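# Hang the shorts on their hanger onto the rail

## Task

Take the hanger lying inside the shorts and hang it on the rail with the shorts still on it: both hanger ends tucked inside the waistband, the waistband draped over both hanger shoulders, and the hook sticking out above. At the end both hangers must be hanging from the rail. The rack is free-standing and must still be upright at roughly its current spot. Release everything and move the grippers away afterwards.

## Robot and tools

ROBOT AND FRAMES
Two arms, left_arm and right_arm, each with a two-finger parallel gripper. Scene frame: origin at table-top height, halfway between the arms' nominal bases; +x points out over the table, +z up, and left_arm sits on the +y side (arm names do not match image sides). Calibrated bases: left_arm at (-0.006, +0.325, 0) m, quat_wxyz (+1.000, 0, 0, +0.005); right_arm at (+0.045, -0.289, 0) m, quat_wxyz (+1.000, 0, 0, -0.001). Every hand pose, velocity, target and wrist-camera pose is given in that arm's own base frame; fixed cameras and the table use the scene frame. Printed hand values may be wrong by a few centimetres, more at long reach. A camera stand is bolted to the floor behind the arms.

GRIPPER
Fingers extend along the gripper's +z axis and close along its y axis. end_effector_position is the point between the pads, roughly 1 cm short of the fingertips.

THE 16-NUMBER ROW (used by execute_actions and move)
One flat list covering both arms, always 16 numbers even if one arm is idle: left_arm x, y, z, qw, qx, qy, qz, opening, then right_arm in the same order. x, y, z are an absolute goal position in metres in that arm's base frame; qw..qz an absolute goal orientation (w first) in the same frame. Opening is absolute, -1 (closed) to +1 (fully open, 0.094 m). A 0 opening is a real command, so resend the present value to leave a gripper alone.

execute_actions(actions, cameras)
actions is a list of actions; each action is a table of at most 15 rows, one row per 1/30 s step; fewer rows means the last row is repeated to fill 15. For each action, any target lying more than 0.6 m from that gripper's current position along any of its own axes makes that action refused for both arms; if the first action fails this against the latest reported state, or any action is malformed, the entire call is rejected. An empty list just reports state and images. To keep an arm still and unloaded, resend at every call the full pose from the last result before it stopped, plus its desired opening; keep reusing one fixed quaternion rather than copying drifted readings. Sending the measured pose can relieve a press.

move(target, speed, blend, opening_speed, blocking, cameras)
target: one row or up to 15 rows (absolute poses; no 0.6 m check). Grippers travel in straight lines from their current "Hand target", turning the short way; all arms finish together, at least 0.5 s, at most 10 s total. speed: m/s, 0.002 to 2.9, default 0.25, rotation up to twice that in rad/s; one value or one per target. blend: metres of corner rounding per intermediate target, default 0. opening_speed: rate on the -1..1 scale per second, at least 0.2. A changed opening in the first row pauses the arms only if that target is within 10 mm; changed openings in later rows are applied on arrival once everything rests. blocking=false returns after about 0.5 s; a new move then takes over smoothly. Moves do not avoid obstacles or the other arm; faster means more lag, overshoot and harder contact. Do not route a path near an arm's own base. The result adds a "move:" line: done (at rest within 10 mm and 2 degrees), off_target, moving, held or fault, plus limits=paced (pose clipped) or limits=held (steps withheld).

wait(seconds 0 to 10): arms keep their last command; a running move continues. stop(): brakes the running move (needs some distance); fingers keep moving unless opening_speed was set.
zoom_image(camera, region): camera one of cam_head_left, cam_head_right, cam_high, cam_low, cam_left_wrist, cam_right_wrist (all 672x504); region [x0, y0, x1, y1] in pixels from top-left, at most 504 by 504, on the newest image.
finished_scene(scene): scene is this scene's number; irreversible.

CONTROLLER BEHAVIOUR
Each step the commanded orientation is limited to 40 degrees from the measured one, then damped inverse kinematics pursues it, favouring position. One action may fall short; the result's "Hand target" shows what the arm is actually heading for, and "Tool commands" the current gripper commands. Friction and weight can leave a free arm a few cm off. With the wrist close to the waist axis, small hand motions can swing the whole arm. Joint ranges (rad): waist -2.618 to 3.054, shoulder 0.000 to 3.142, elbow 0.000 to 3.142 (straight at 2.901), wrist pitch -1.571 to 1.571, wrist yaw -1.571 to 1.571, wrist roll -2.094 to 2.094. Joint torques include gravity, are noisy and offset; joints 1 to 3 wrap at ±28 N m. Joint velocities "within noise" means the arm is still.

GRIPPING
grip_measured uses the opening scale; empty it can read up to about 2.7 mm wide. Pads squeeze about 50 to 64 N each. Fabric is soft: close slowly with opening_speed. Release by commanding well above grip_measured.

HEAT
Holding loads, stretching out or pushing against an unreachable pose heats motors. MOTOR HOT appears at 75 °C; at 90 °C an OVER-TEMPERATURE FAULT folds that arm permanently; at 100 °C it goes limp.

AVOID
Knocking over or shifting the free-standing rack; letting anything fall or be left off the table; releasing moving items; fast impacts; any contact between the two arms, grippers or wrist cameras, including one gripper closing on the other's fingers (the clearance check does not prevent these). Loose items may occasionally get nudged by outside pushes.

Each tool is called after "Call:" as name([rows], argument=value, ...), one row to a line, values as JSON.

## Session

Call:
execute_actions(actions=[])

Call:
zoom_image(camera="cam_head_right", region=[220, 220, 470, 440])

Call:
zoom_image(camera="cam_low", region=[160, 20, 460, 400])

Scene clock: 0.00 s.
left_arm: end_effector_position=(+0.3975, +0.0499, +0.1063) grip_measured=+1.000 end_effector_quat_wxyz=(+0.559, -0.072, +0.824, +0.065) | right_arm: end_effector_position=(+0.4061, -0.0029, +0.1222) grip_measured=+1.000 end_effector_quat_wxyz=(+0.611, -0.034, +0.791, +0.002)
Joint positions: left_arm=[0.064 1.475 0.424 0.672 -0.129 -0.023 0.094] | right_arm=[-0.052 1.517 0.385 0.874 -0.095 -0.065 0.094]
Joint velocities: within noise
Joint torques (N m): no reading
Heat: left arm: 30 °C; right arm: 29 °C.
Hand target: left_arm +0.3964, +0.0499, +0.1037; +0.553, -0.072, +0.827, +0.065 | right_arm +0.4059, -0.0028, +0.1209; +0.608, -0.034, +0.794, +0.003
Tool commands: left_gripper/opening=+1.0 right_gripper/opening=+1.0

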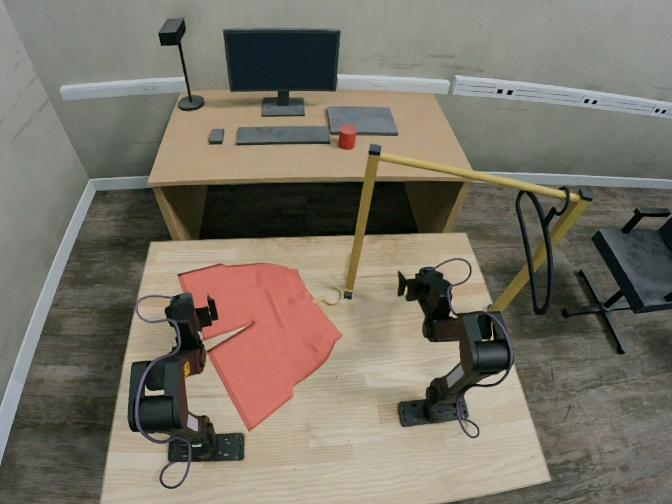

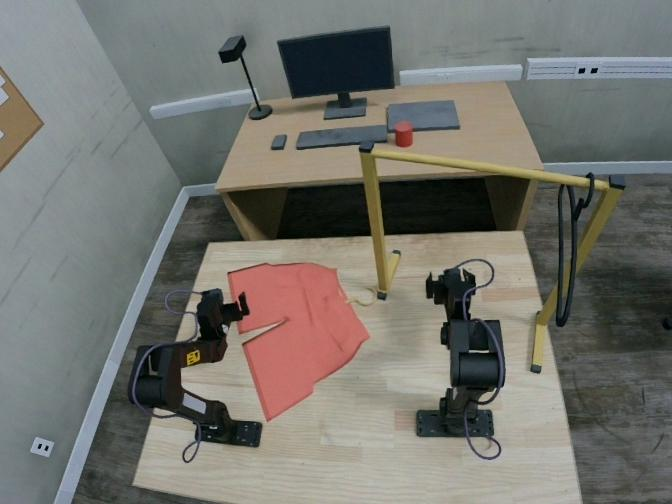

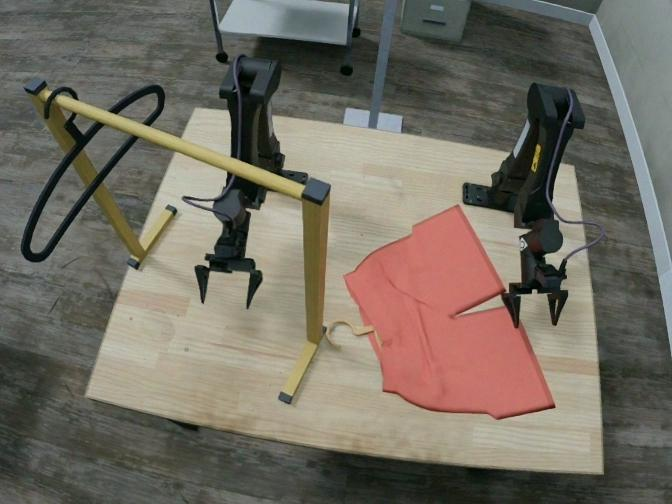

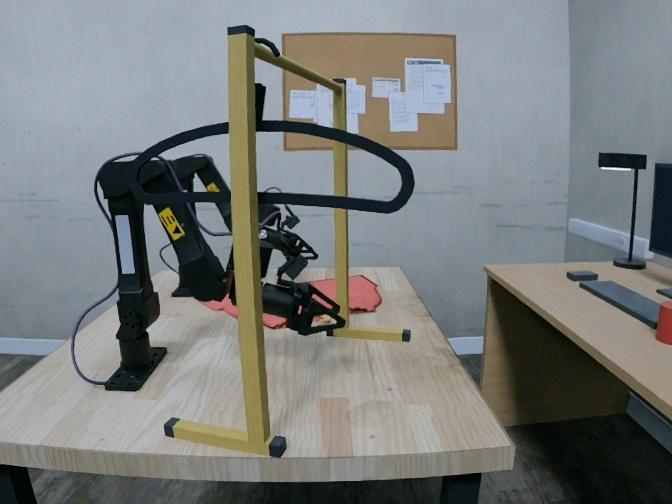

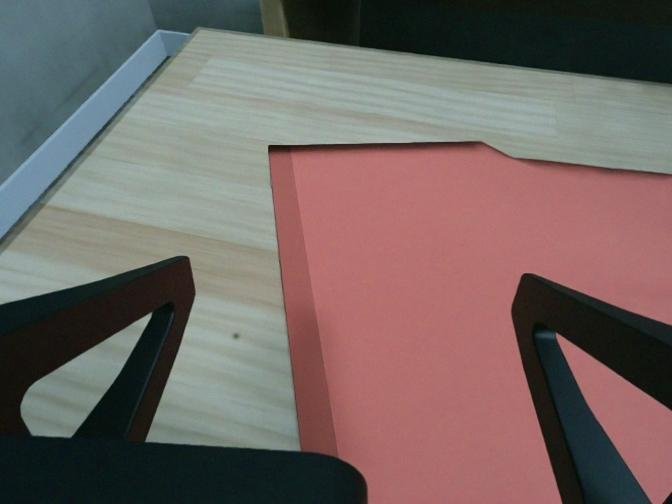

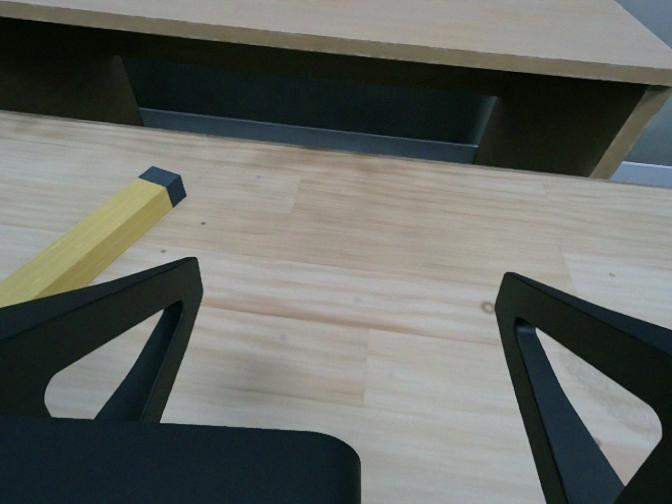

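Scaled by 2.016 from the camera's 672x504 image, which has a finer 960x720 frame.

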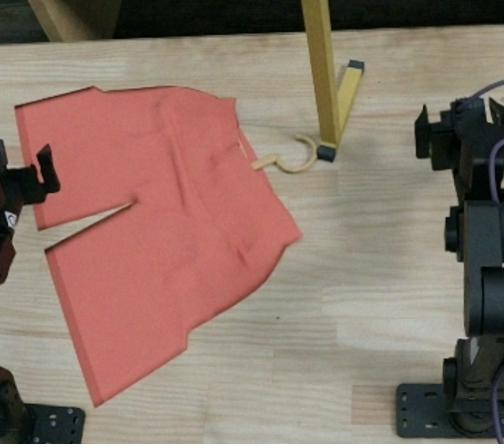

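Scaled by 1.326 from the camera's 672x504 image, which has a finer 960x720 frame.

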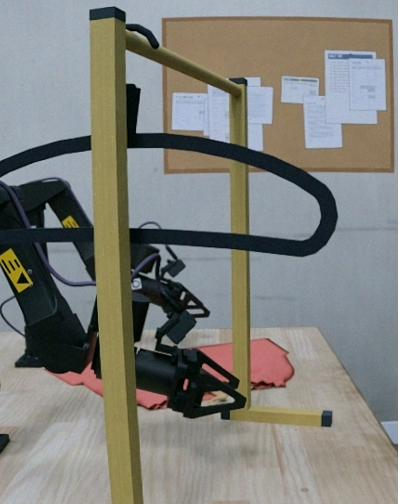

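Call:
move([
  [0.3,0.0499,0.22,0.559,-0.072,0.824,0.065,1,0.33,0.15,0.25,0.301,0.443,0.838,0.095,0],
  [0.23,0.05,0.27,0.559,-0.072,0.824,0.065,1,0.315,0.325,0.14,0.301,0.443,0.838,0.095,0],
], blend=0.04)

Call:
zoom_image(camera="cam_high", region=[260, 180, 500, 420])

Scene clock: 7.73 s.
left_arm: end_effector_position=(+0.2348, +0.0503, +0.2669) grip_measured=+1.000 end_effector_quat_wxyz=(+0.560, -0.074, +0.822, +0.063) | right_arm: end_effector_position=(+0.3117, +0.3254, +0.1409) grip_measured=+0.002 end_effector_quat_wxyz=(+0.294, +0.441, +0.842, +0.103)
Joint positions: left_arm=[0.216 0.47 0.725 -0.627 0.012 0.027 0.094] | right_arm=[1.025 1.987 1.721 -1.025 0.577 1.906 0.047]
Joint velocities: within noise
Joint torques (N m): left_arm=[0.85 1.32 8.27 1.42 0.04 0.12] | right_arm=[-0.06 -9.03 8.98 0.73 0.48 0.07]
Heat: left arm: 31 °C; right arm: 31 °C.
Hand target: left_arm +0.2301, +0.0499, +0.2700; +0.559, -0.072, +0.823, +0.065 | right_arm +0.3150, +0.3249, +0.1400; +0.301, +0.443, +0.839, +0.096
Off the commanded pose: left_arm 0.006 m, 0 deg | right_arm 0.003 m, 1 deg.
move: done

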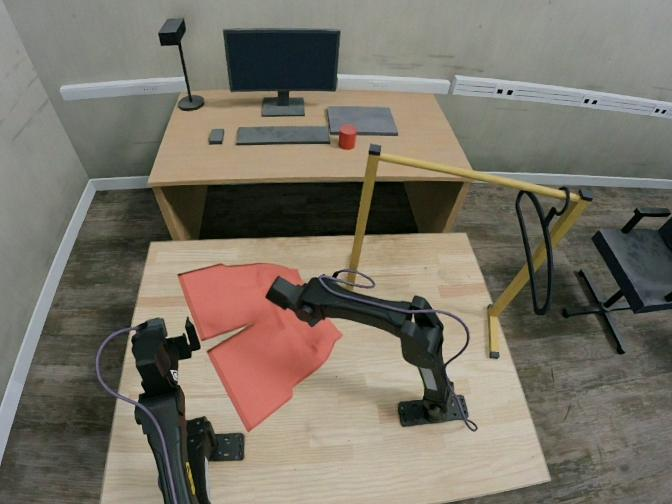

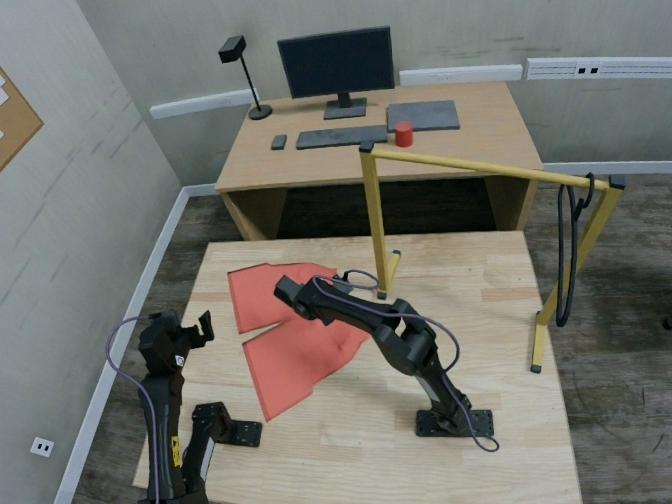

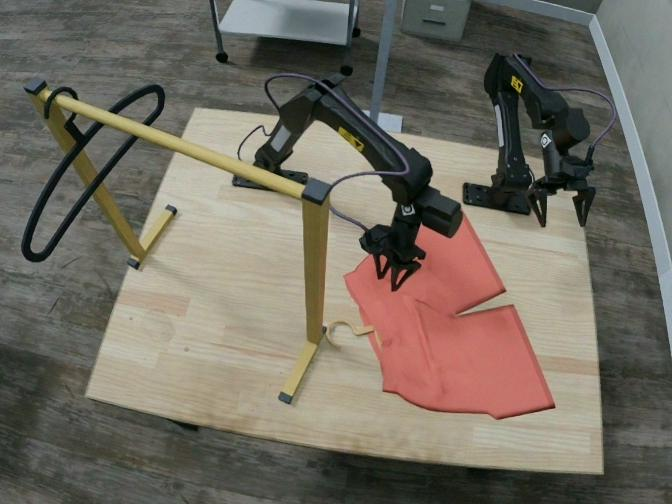

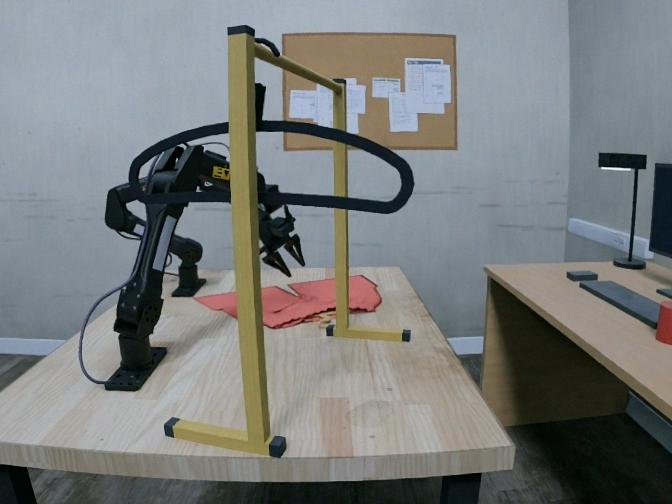

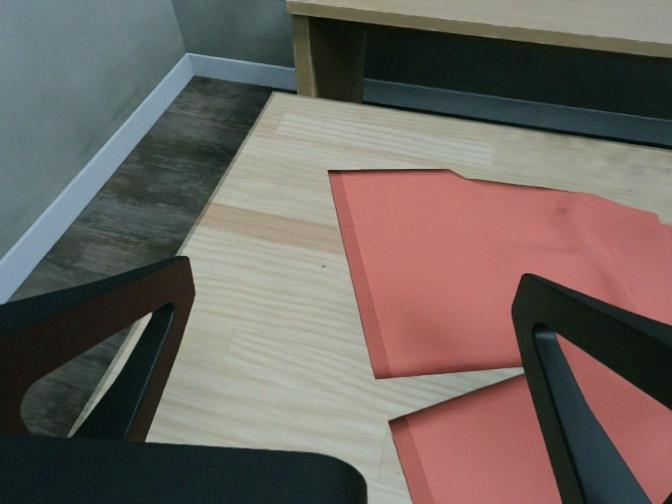

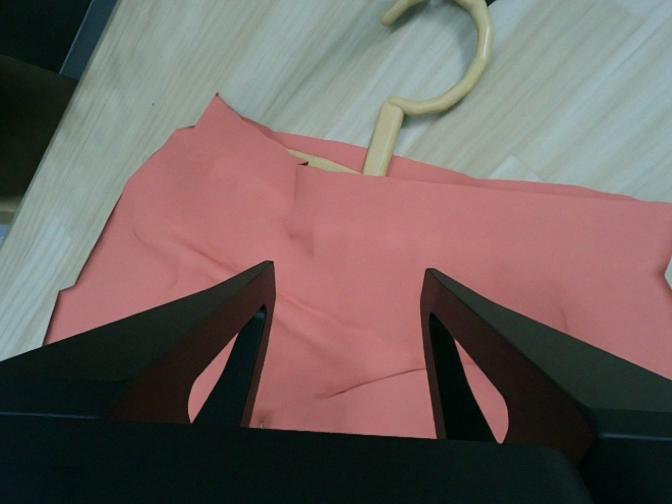

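Scaled by 2.100 from the camera's 672x504 image, which has a finer 960x720 frame.

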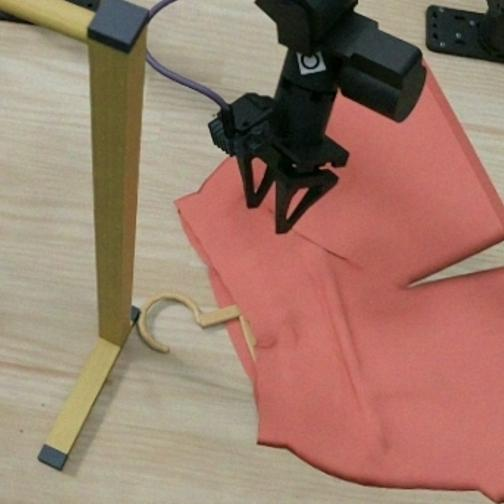

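Call:
move(target=[0.2301,0.0499,0.27,0.559,-0.072,0.824,0.065,1,0.357,0.295,0.056,0.301,0.443,0.838,0.095,-0.3], speed=0.15, cameras=["cam_right_wrist","cam_low","cam_high","cam_head_left"])

Call:
zoom_image(camera="cam_low", region=[240, 230, 400, 355])

Scene clock: 10.43 s.
left_arm: end_effector_position=(+0.2347, +0.0501, +0.2668) grip_measured=+1.000 end_effector_quat_wxyz=(+0.560, -0.074, +0.823, +0.063) | right_arm: end_effector_position=(+0.3593, +0.3017, +0.0719) grip_measured=-0.298 end_effector_quat_wxyz=(+0.303, +0.451, +0.831, +0.118)
Joint positions: left_arm=[0.216 0.47 0.725 -0.628 0.013 0.028 0.094] | right_arm=[0.899 2.024 1.476 -0.638 0.553 1.783 0.033]
Joint velocities: within noise
Joint torques (N m): left_arm=[0.77 1.22 8.29 1.43 0.11 0.1] | right_arm=[-0.28 -9.06 5.53 1.13 0.36 -0.27]
Heat: left arm: 31 °C; right arm: 32 °C.
Hand target: left_arm +0.2302, +0.0498, +0.2700; +0.559, -0.072, +0.823, +0.065 | right_arm +0.3568, +0.2948, +0.0564; +0.301, +0.444, +0.839, +0.095
Off the commanded pose: left_arm 0.006 m, 0 deg | right_arm 0.017 m, 3 deg.
move: off_target (right_arm)
Images, in order (width x height): cam_head_left 672x504, cam_high 672x504, cam_low 672x504, cam_right_wrist 672x504.

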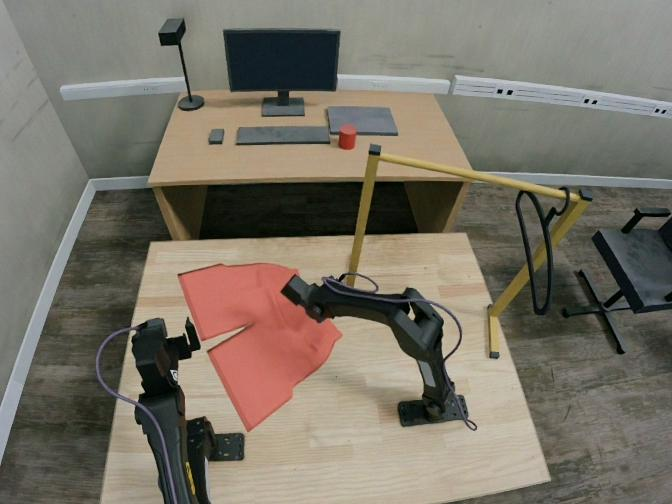

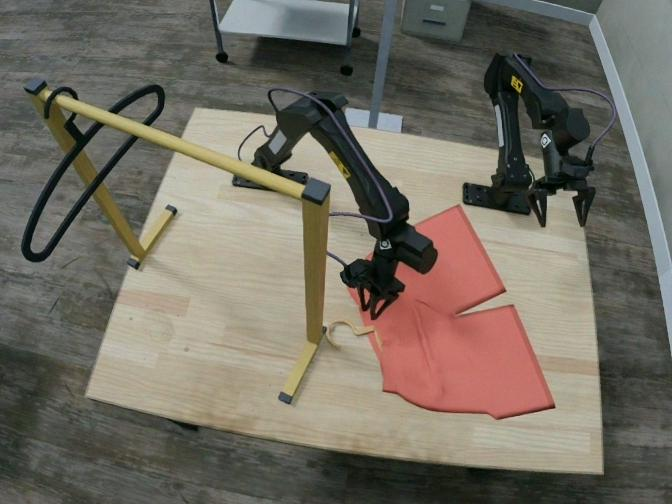

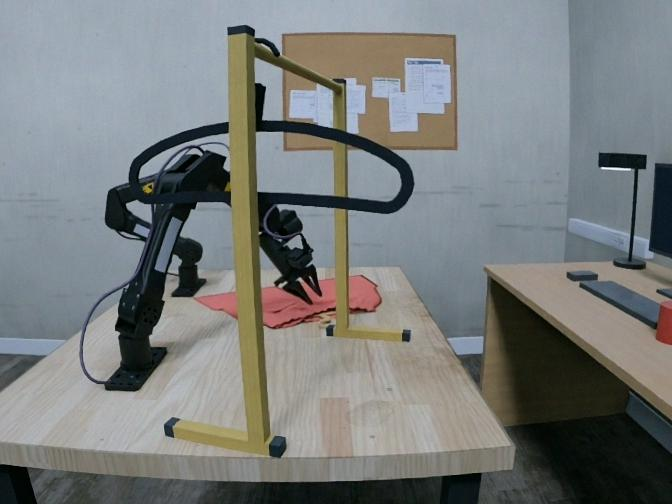

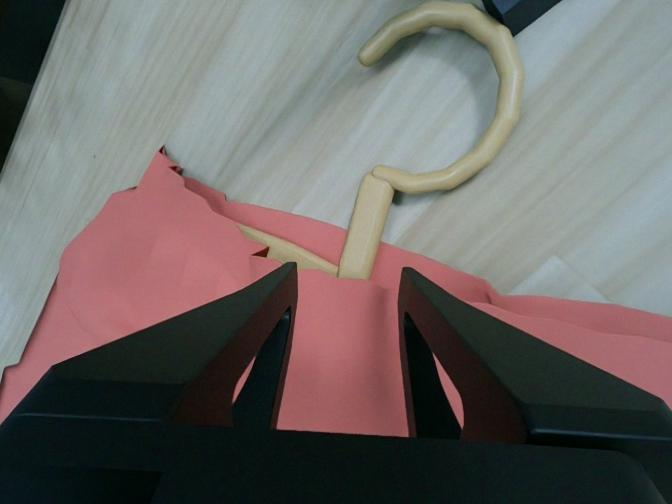

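Scaled by 3.150 from the camera's 672x504 image, which has a finer 960x720 frame.

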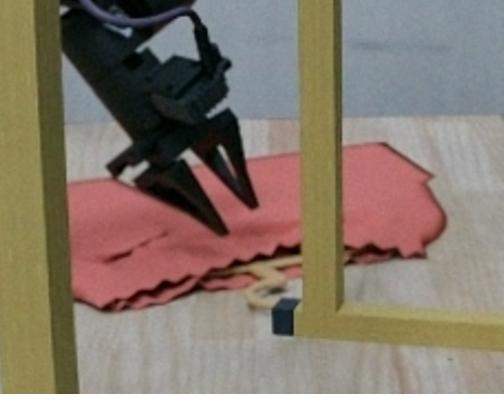

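Call:
move(target=[0.2301,0.0499,0.27,0.559,-0.072,0.824,0.065,1,0.375,0.290,0.021,0.301,0.443,0.838,0.095,-0.35], speed=0.08, cameras=["cam_right_wrist","cam_low"])

Call:
zoom_image(camera="cam_low", region=[240, 230, 400, 355])

Scene clock: 12.17 s.
left_arm: end_effector_position=(+0.2347, +0.0501, +0.2668) grip_measured=+1.000 end_effector_quat_wxyz=(+0.560, -0.074, +0.823, +0.063) | right_arm: end_effector_position=(+0.3783, +0.2982, +0.0393) grip_measured=-0.348 end_effector_quat_wxyz=(+0.304, +0.451, +0.831, +0.120)
Joint positions: left_arm=[0.216 0.47 0.725 -0.628 0.013 0.028 0.094] | right_arm=[0.859 2.094 1.439 -0.503 0.538 1.737 0.031]
Joint velocities: within noise
Joint torques (N m): left_arm=[0.68 1.32 8.34 1.42 0.09 0.11] | right_arm=[-0.29 -9.2 5.41 1.15 0.33 -0.21]
Heat: left arm: 30 °C; right arm: 32 °C.
Hand target: left_arm +0.2302, +0.0498, +0.2700; +0.559, -0.072, +0.823, +0.065 | right_arm +0.3746, +0.2897, +0.0215; +0.301, +0.443, +0.839, +0.095
Off the commanded pose: left_arm 0.006 m, 0 deg | right_arm 0.020 m, 3 deg.
move: off_target (right_arm)
Images, in order (width x height): cam_low 672x504, cam_right_wrist 672x504.

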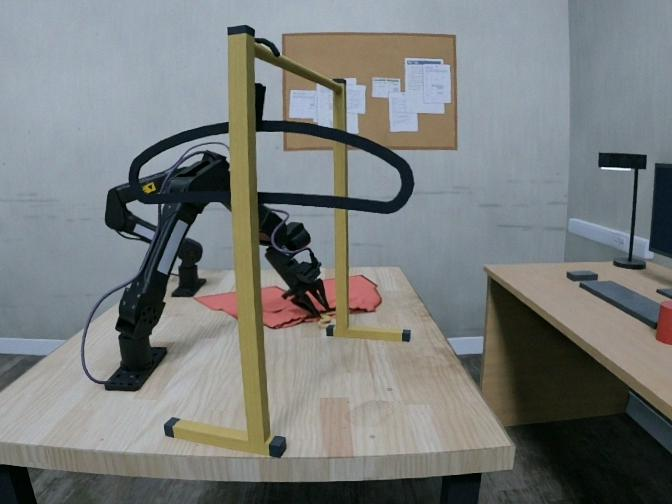

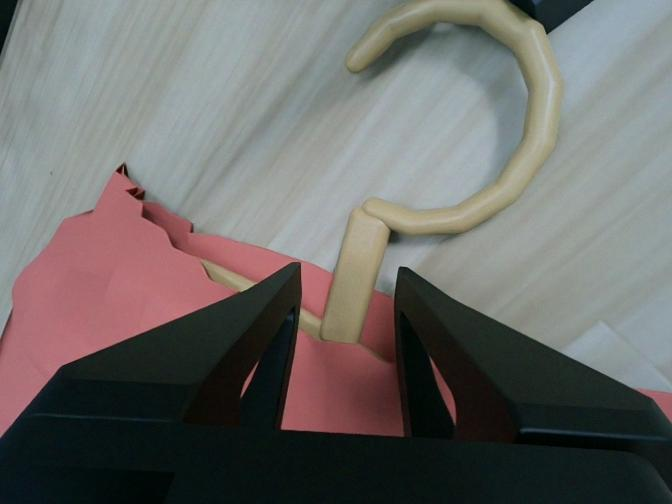

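Scaled by 3.150 from the camera's 672x504 image, which has a finer 960x720 frame.

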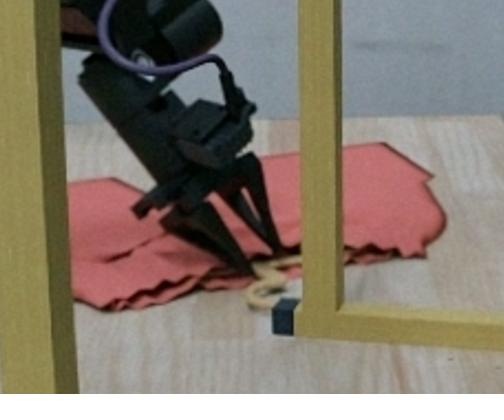

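Call:
move(target=[0.2301,0.0499,0.27,0.559,-0.072,0.824,0.065,1,0.3805,0.2945,0.008,0.301,0.443,0.838,0.095,-0.35], speed=0.05, cameras=["cam_right_wrist","cam_low"])

Call:
zoom_image(camera="cam_low", region=[240, 230, 400, 355])

Scene clock: 13.43 s.
left_arm: end_effector_position=(+0.2347, +0.0501, +0.2668) grip_measured=+1.000 end_effector_quat_wxyz=(+0.560, -0.074, +0.823, +0.063) | right_arm: end_effector_position=(+0.3816, +0.3008, +0.0297) grip_measured=-0.348 end_effector_quat_wxyz=(+0.307, +0.449, +0.830, +0.120)
Joint positions: left_arm=[0.216 0.47 0.725 -0.628 0.013 0.028 0.094] | right_arm=[0.859 2.123 1.439 -0.47 0.543 1.732 0.031]
Joint velocities: within noise
Joint torques (N m): left_arm=[0.72 1.31 8.2 1.45 0.05 0.09] | right_arm=[-0.5 -8.2 6.28 1.09 0.26 -0.13]
Heat: left arm: 30 °C; right arm: 32 °C.
Hand target: left_arm +0.2302, +0.0498, +0.2700; +0.559, -0.072, +0.823, +0.065 | right_arm +0.3797, +0.2940, +0.0086; +0.301, +0.443, +0.839, +0.095
Off the commanded pose: left_arm 0.006 m, 0 deg | right_arm 0.023 m, 3 deg.
move: off_target (right_arm)
Images, in order (width x height): cam_low 672x504, cam_right_wrist 672x504.

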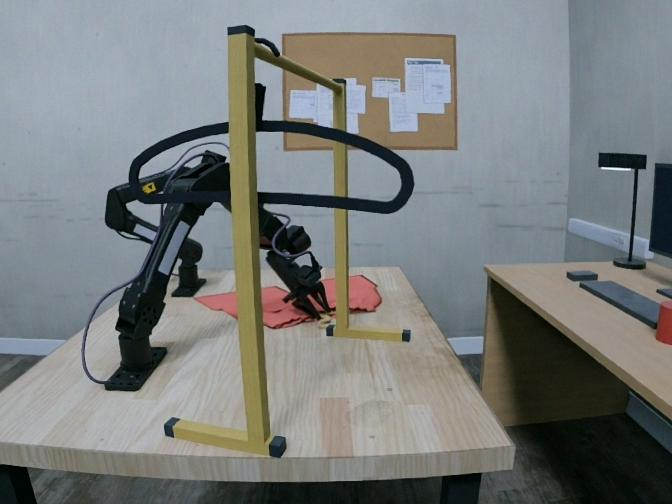

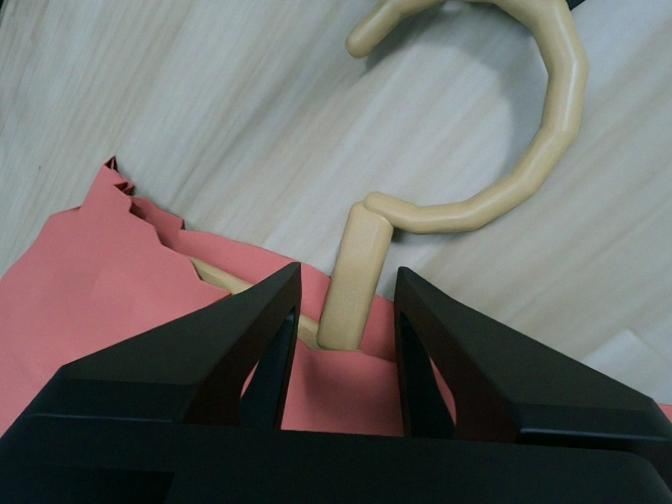

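Scaled by 3.150 from the camera's 672x504 image, which has a finer 960x720 frame.

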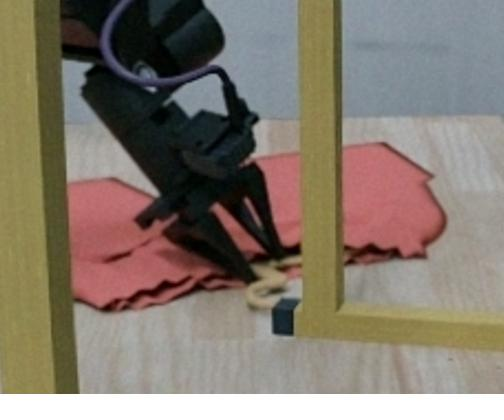

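Call:
move([
  [0.2301,0.0499,0.27,0.559,-0.072,0.824,0.065,1,0.382,0.2945,0.002,0.301,0.443,0.838,0.095,-0.35],
  [0.2301,0.0499,0.27,0.559,-0.072,0.824,0.065,1,0.382,0.2945,0.002,0.301,0.443,0.838,0.095,-0.8],
], speed=0.05, opening_speed=0.4, cameras=["cam_right_wrist","cam_low"])

Call:
zoom_image(camera="cam_low", region=[240, 230, 400, 355])

Scene clock: 16.10 s.
left_arm: end_effector_position=(+0.2347, +0.0501, +0.2668) grip_measured=+1.000 end_effector_quat_wxyz=(+0.560, -0.074, +0.823, +0.063) | right_arm: end_effector_position=(+0.3886, +0.3054, +0.0275) grip_measured=-0.755 end_effector_quat_wxyz=(+0.311, +0.452, +0.825, +0.134)
Joint positions: left_arm=[0.216 0.47 0.725 -0.628 0.013 0.028 0.094] | right_arm=[0.854 2.138 1.439 -0.422 0.545 1.729 0.012]
Joint velocities: within noise
Joint torques (N m): left_arm=[0.7 1.25 8.2 1.45 0.07 0.07] | right_arm=[-0.55 -8.32 6.09 0.89 0.23 -0.14]
Heat: left arm: 30 °C; right arm: 31 °C.
Hand target: left_arm +0.2302, +0.0498, +0.2700; +0.559, -0.072, +0.823, +0.065 | right_arm +0.3814, +0.2940, +0.0030; +0.301, +0.443, +0.839, +0.095
Off the commanded pose: left_arm 0.006 m, 0 deg | right_arm 0.029 m, 5 deg.
move: off_target (right_arm); target 2's new opening was sent with right_arm's hand 0.029 m and 4 deg from that target
Images, in order (width x height): cam_low 672x504, cam_right_wrist 672x504.

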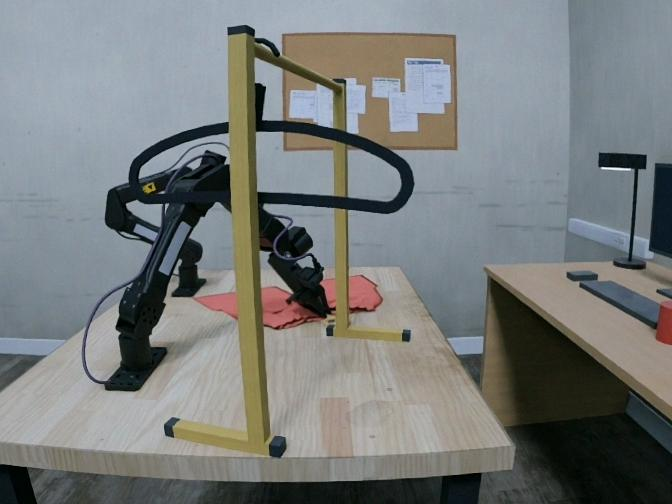

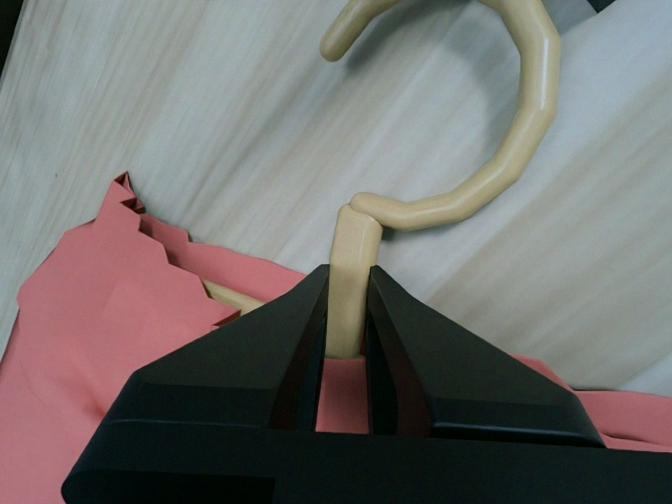

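Scaled by 3.150 from the camera's 672x504 image, which has a finer 960x720 frame.

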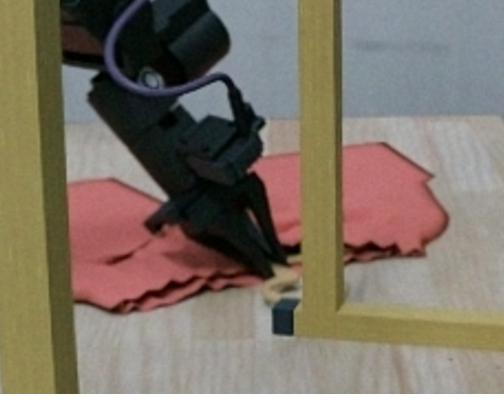

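Call:
move([
  [0.2301,0.0499,0.27,0.559,-0.072,0.824,0.065,1,0.382,0.297,0.012,0.301,0.443,0.838,0.095,-1],
  [0.2301,0.0499,0.27,0.559,-0.072,0.824,0.065,1,0.36,0.325,0.12,0.301,0.443,0.838,0.095,-1],
  [0.2301,0.0499,0.27,0.559,-0.072,0.824,0.065,1,0.32,0.23,0.26,0.559,0.229,0.796,-0.035,-1],
  [0.2301,0.0499,0.27,0.559,-0.072,0.824,0.065,1,0.29,0.12,0.43,0.796,-0.042,0.602,-0.066,-1],
], speed=[0.1,0.12,0.2,0.2], blend=[0,0.02,0.03,0])

Scene clock: 23.00 s.
left_arm: end_effector_position=(+0.2347, +0.0501, +0.2668) grip_measured=+1.000 end_effector_quat_wxyz=(+0.560, -0.074, +0.823, +0.063) | right_arm: end_effector_position=(+0.2925, +0.1309, +0.4245) grip_measured=-0.883 end_effector_quat_wxyz=(+0.787, -0.055, +0.612, -0.056)
Joint positions: left_arm=[0.216 0.47 0.725 -0.628 0.013 0.028 0.094] | right_arm=[0.82 0.905 0.784 0.471 0.771 -0.409 0.005]
Joint velocities: within noise
Joint torques (N m): left_arm=[0.76 1.36 8.24 1.46 0.1 0.11] | right_arm=[-1.39 -2.63 6.6 2.37 -0.03 -0.33]
Heat: left arm: 31 °C; right arm: 34 °C.
Hand target: left_arm +0.2302, +0.0498, +0.2700; +0.559, -0.072, +0.823, +0.065 | right_arm +0.2899, +0.1200, +0.4299; +0.795, -0.042, +0.602, -0.066
Off the commanded pose: left_arm 0.006 m, 0 deg | right_arm 0.012 m, 2 deg.
move: off_target (right_arm)

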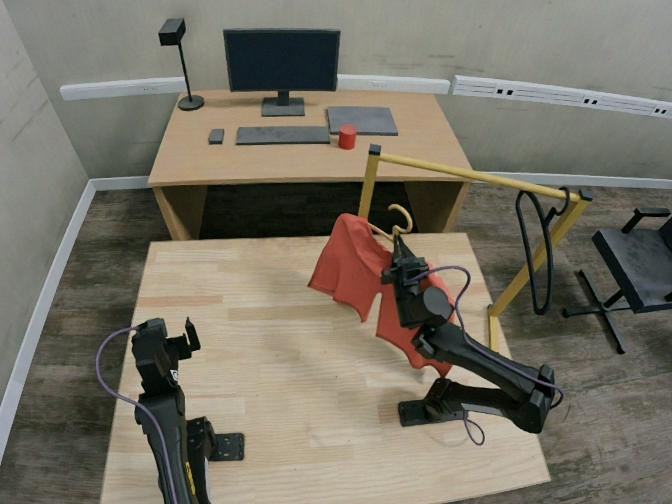

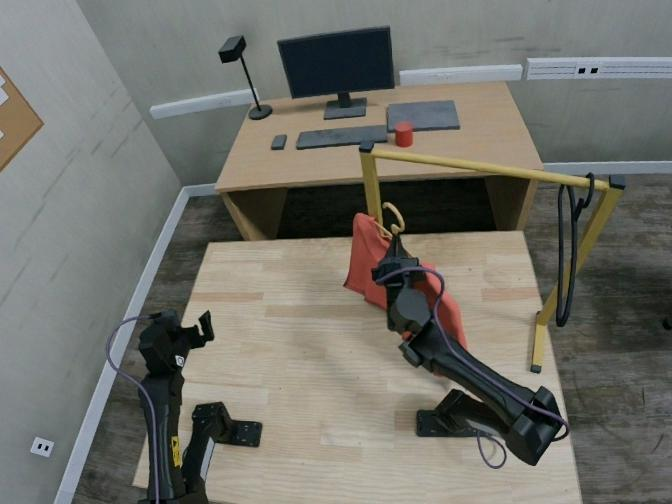

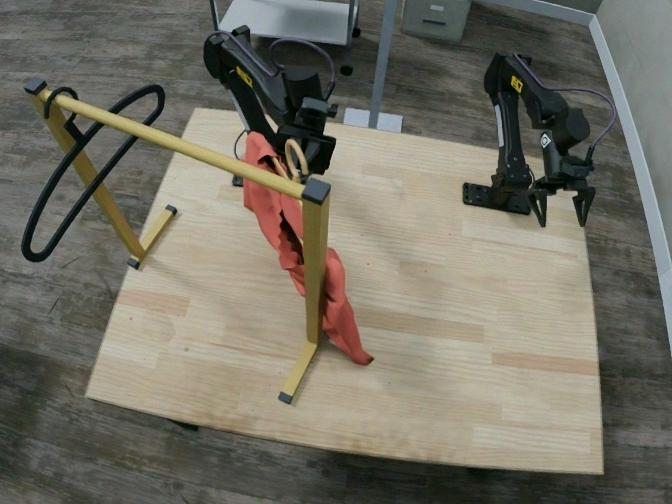

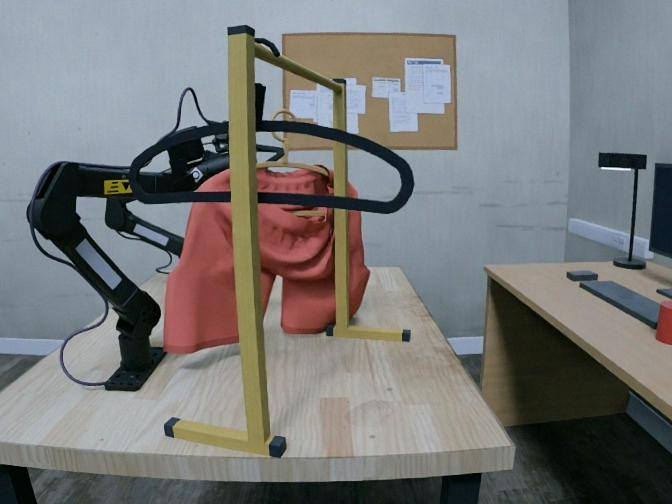

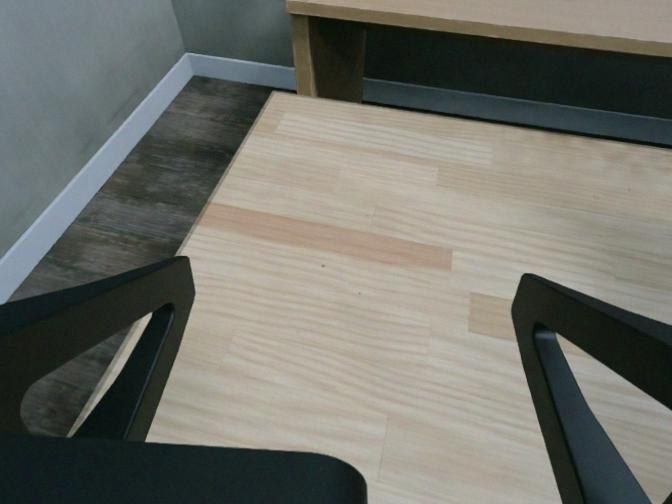

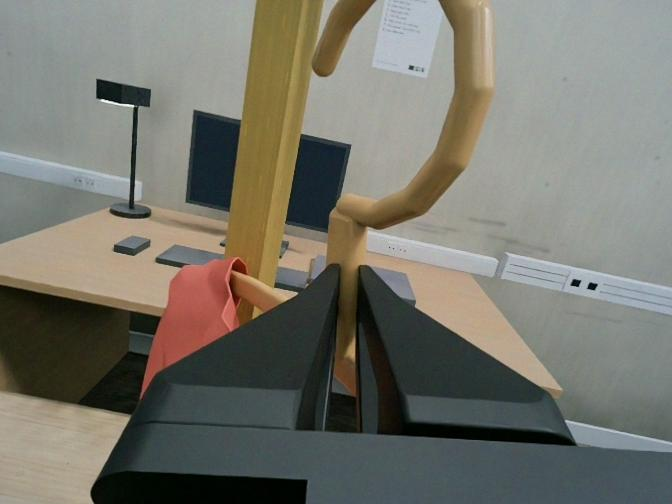

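Call:
zoom_image(camera="cam_low", region=[150, 70, 420, 270])

Call:
zoom_image(camera="cam_high", region=[200, 100, 400, 300])

Call:
zoom_image(camera="cam_head_left", region=[290, 190, 490, 390])

Scaled by 1.867 from the camera's 672x504 image, which has a finer 960x720 frame.

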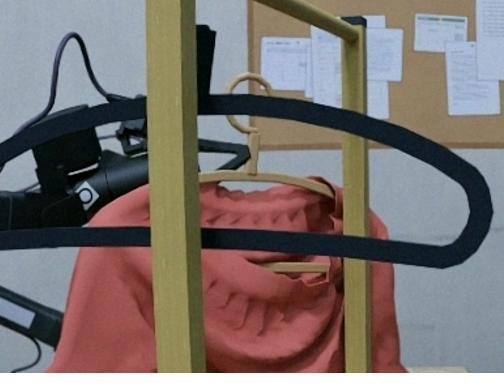

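Scaled by 2.520 from the camera's 672x504 image, which has a finer 960x720 frame.

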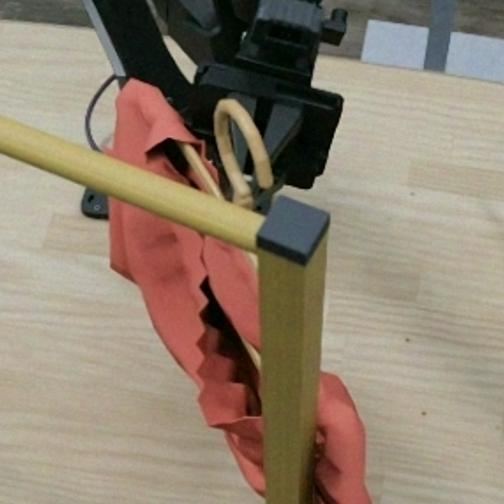

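Scaled by 2.520 from the camera's 672x504 image, which has a finer 960x720 frame.

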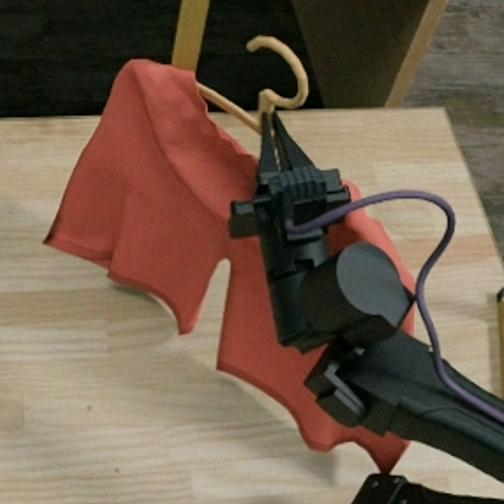

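Call:
move([
  [0.2301,0.0499,0.27,0.559,-0.072,0.824,0.065,1,0.26,0.14,0.46,0.794,-0.156,0.583,0.087,-1],
  [0.2301,0.0499,0.27,0.559,-0.072,0.824,0.065,1,0.26,-0.03,0.49,0.797,-0.13,0.589,0.052,-1],
], speed=0.2, blend=0.01)

Scene clock: 27.83 s.
left_arm: end_effector_position=(+0.2347, +0.0501, +0.2668) grip_measured=+1.000 end_effector_quat_wxyz=(+0.560, -0.074, +0.823, +0.063) | right_arm: end_effector_position=(+0.2643, -0.0325, +0.4779) grip_measured=-0.885 end_effector_quat_wxyz=(+0.787, -0.123, +0.601, +0.060)
Joint positions: left_arm=[0.216 0.47 0.725 -0.628 0.013 0.028 0.094] | right_arm=[-0.705 0.77 0.944 0.257 -0.939 0.23 0.005]
Joint velocities: within noise
Joint torques (N m): left_arm=[0.72 1.42 8.24 1.41 0.07 0.09] | right_arm=[-0.23 0.49 8.36 1.96 0.23 0.13]
Heat: left arm: 32 °C; right arm: 33 °C.
Hand target: left_arm +0.2302, +0.0498, +0.2700; +0.559, -0.072, +0.823, +0.065 | right_arm +0.2597, -0.0298, +0.4897; +0.796, -0.130, +0.589, +0.052
Off the commanded pose: left_arm 0.006 m, 0 deg | right_arm 0.013 m, 2 deg.
move: off_target (right_arm)

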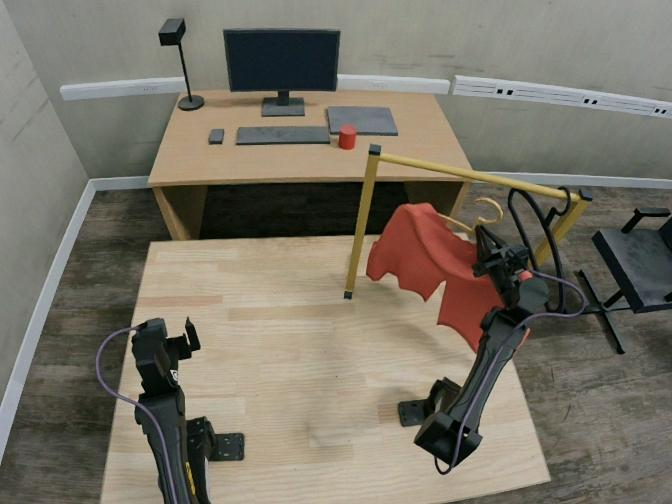

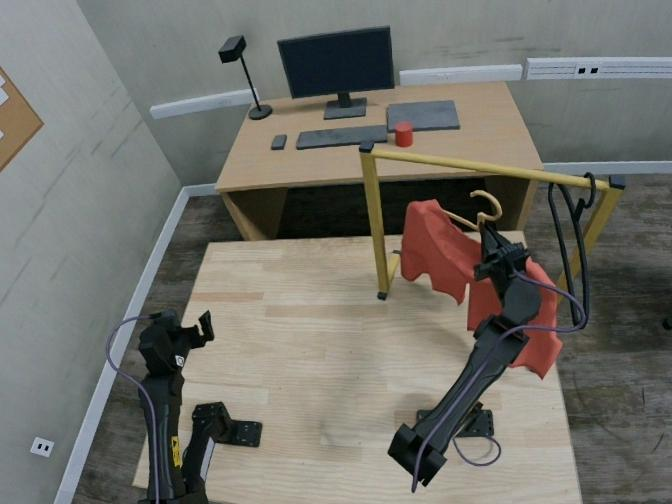

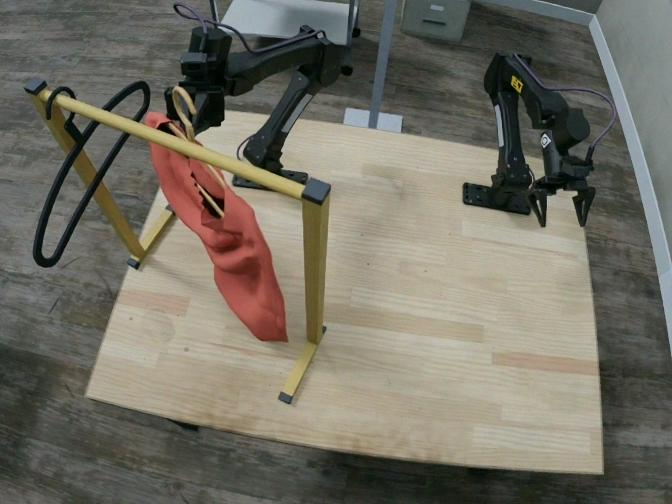

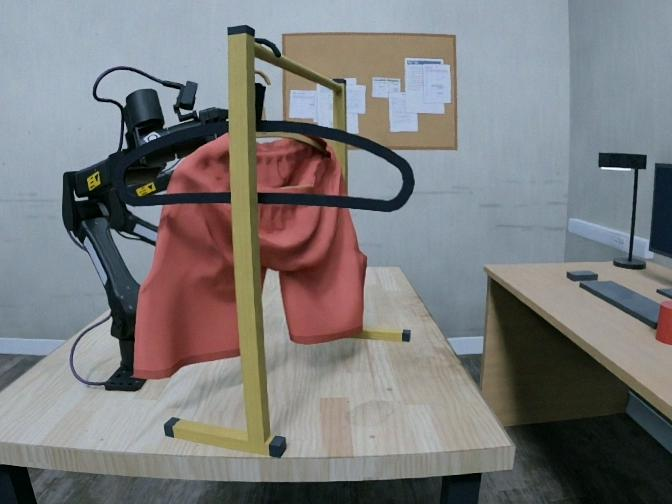

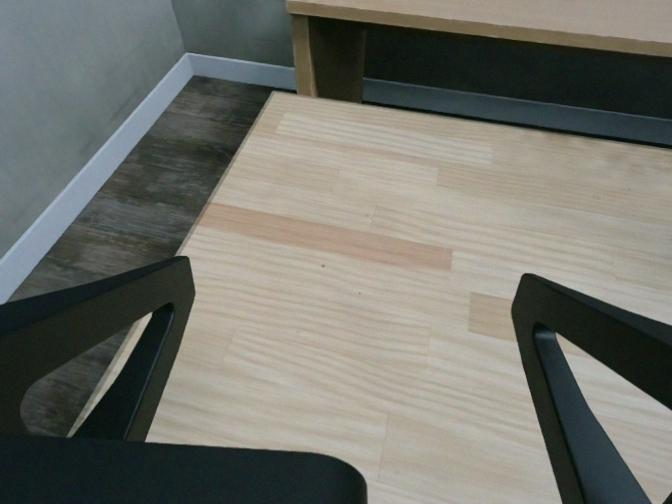

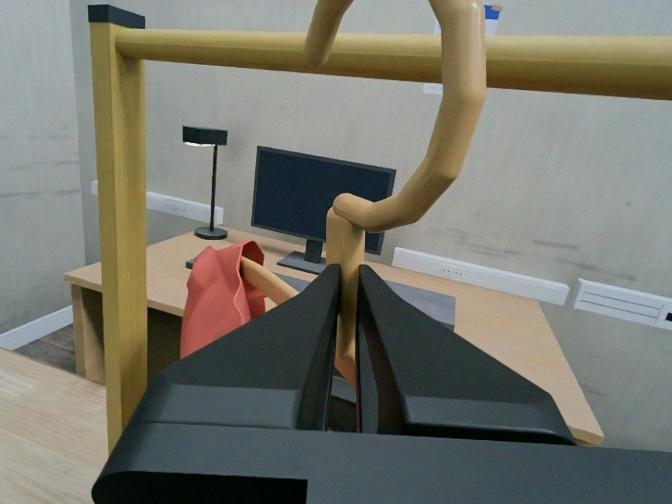

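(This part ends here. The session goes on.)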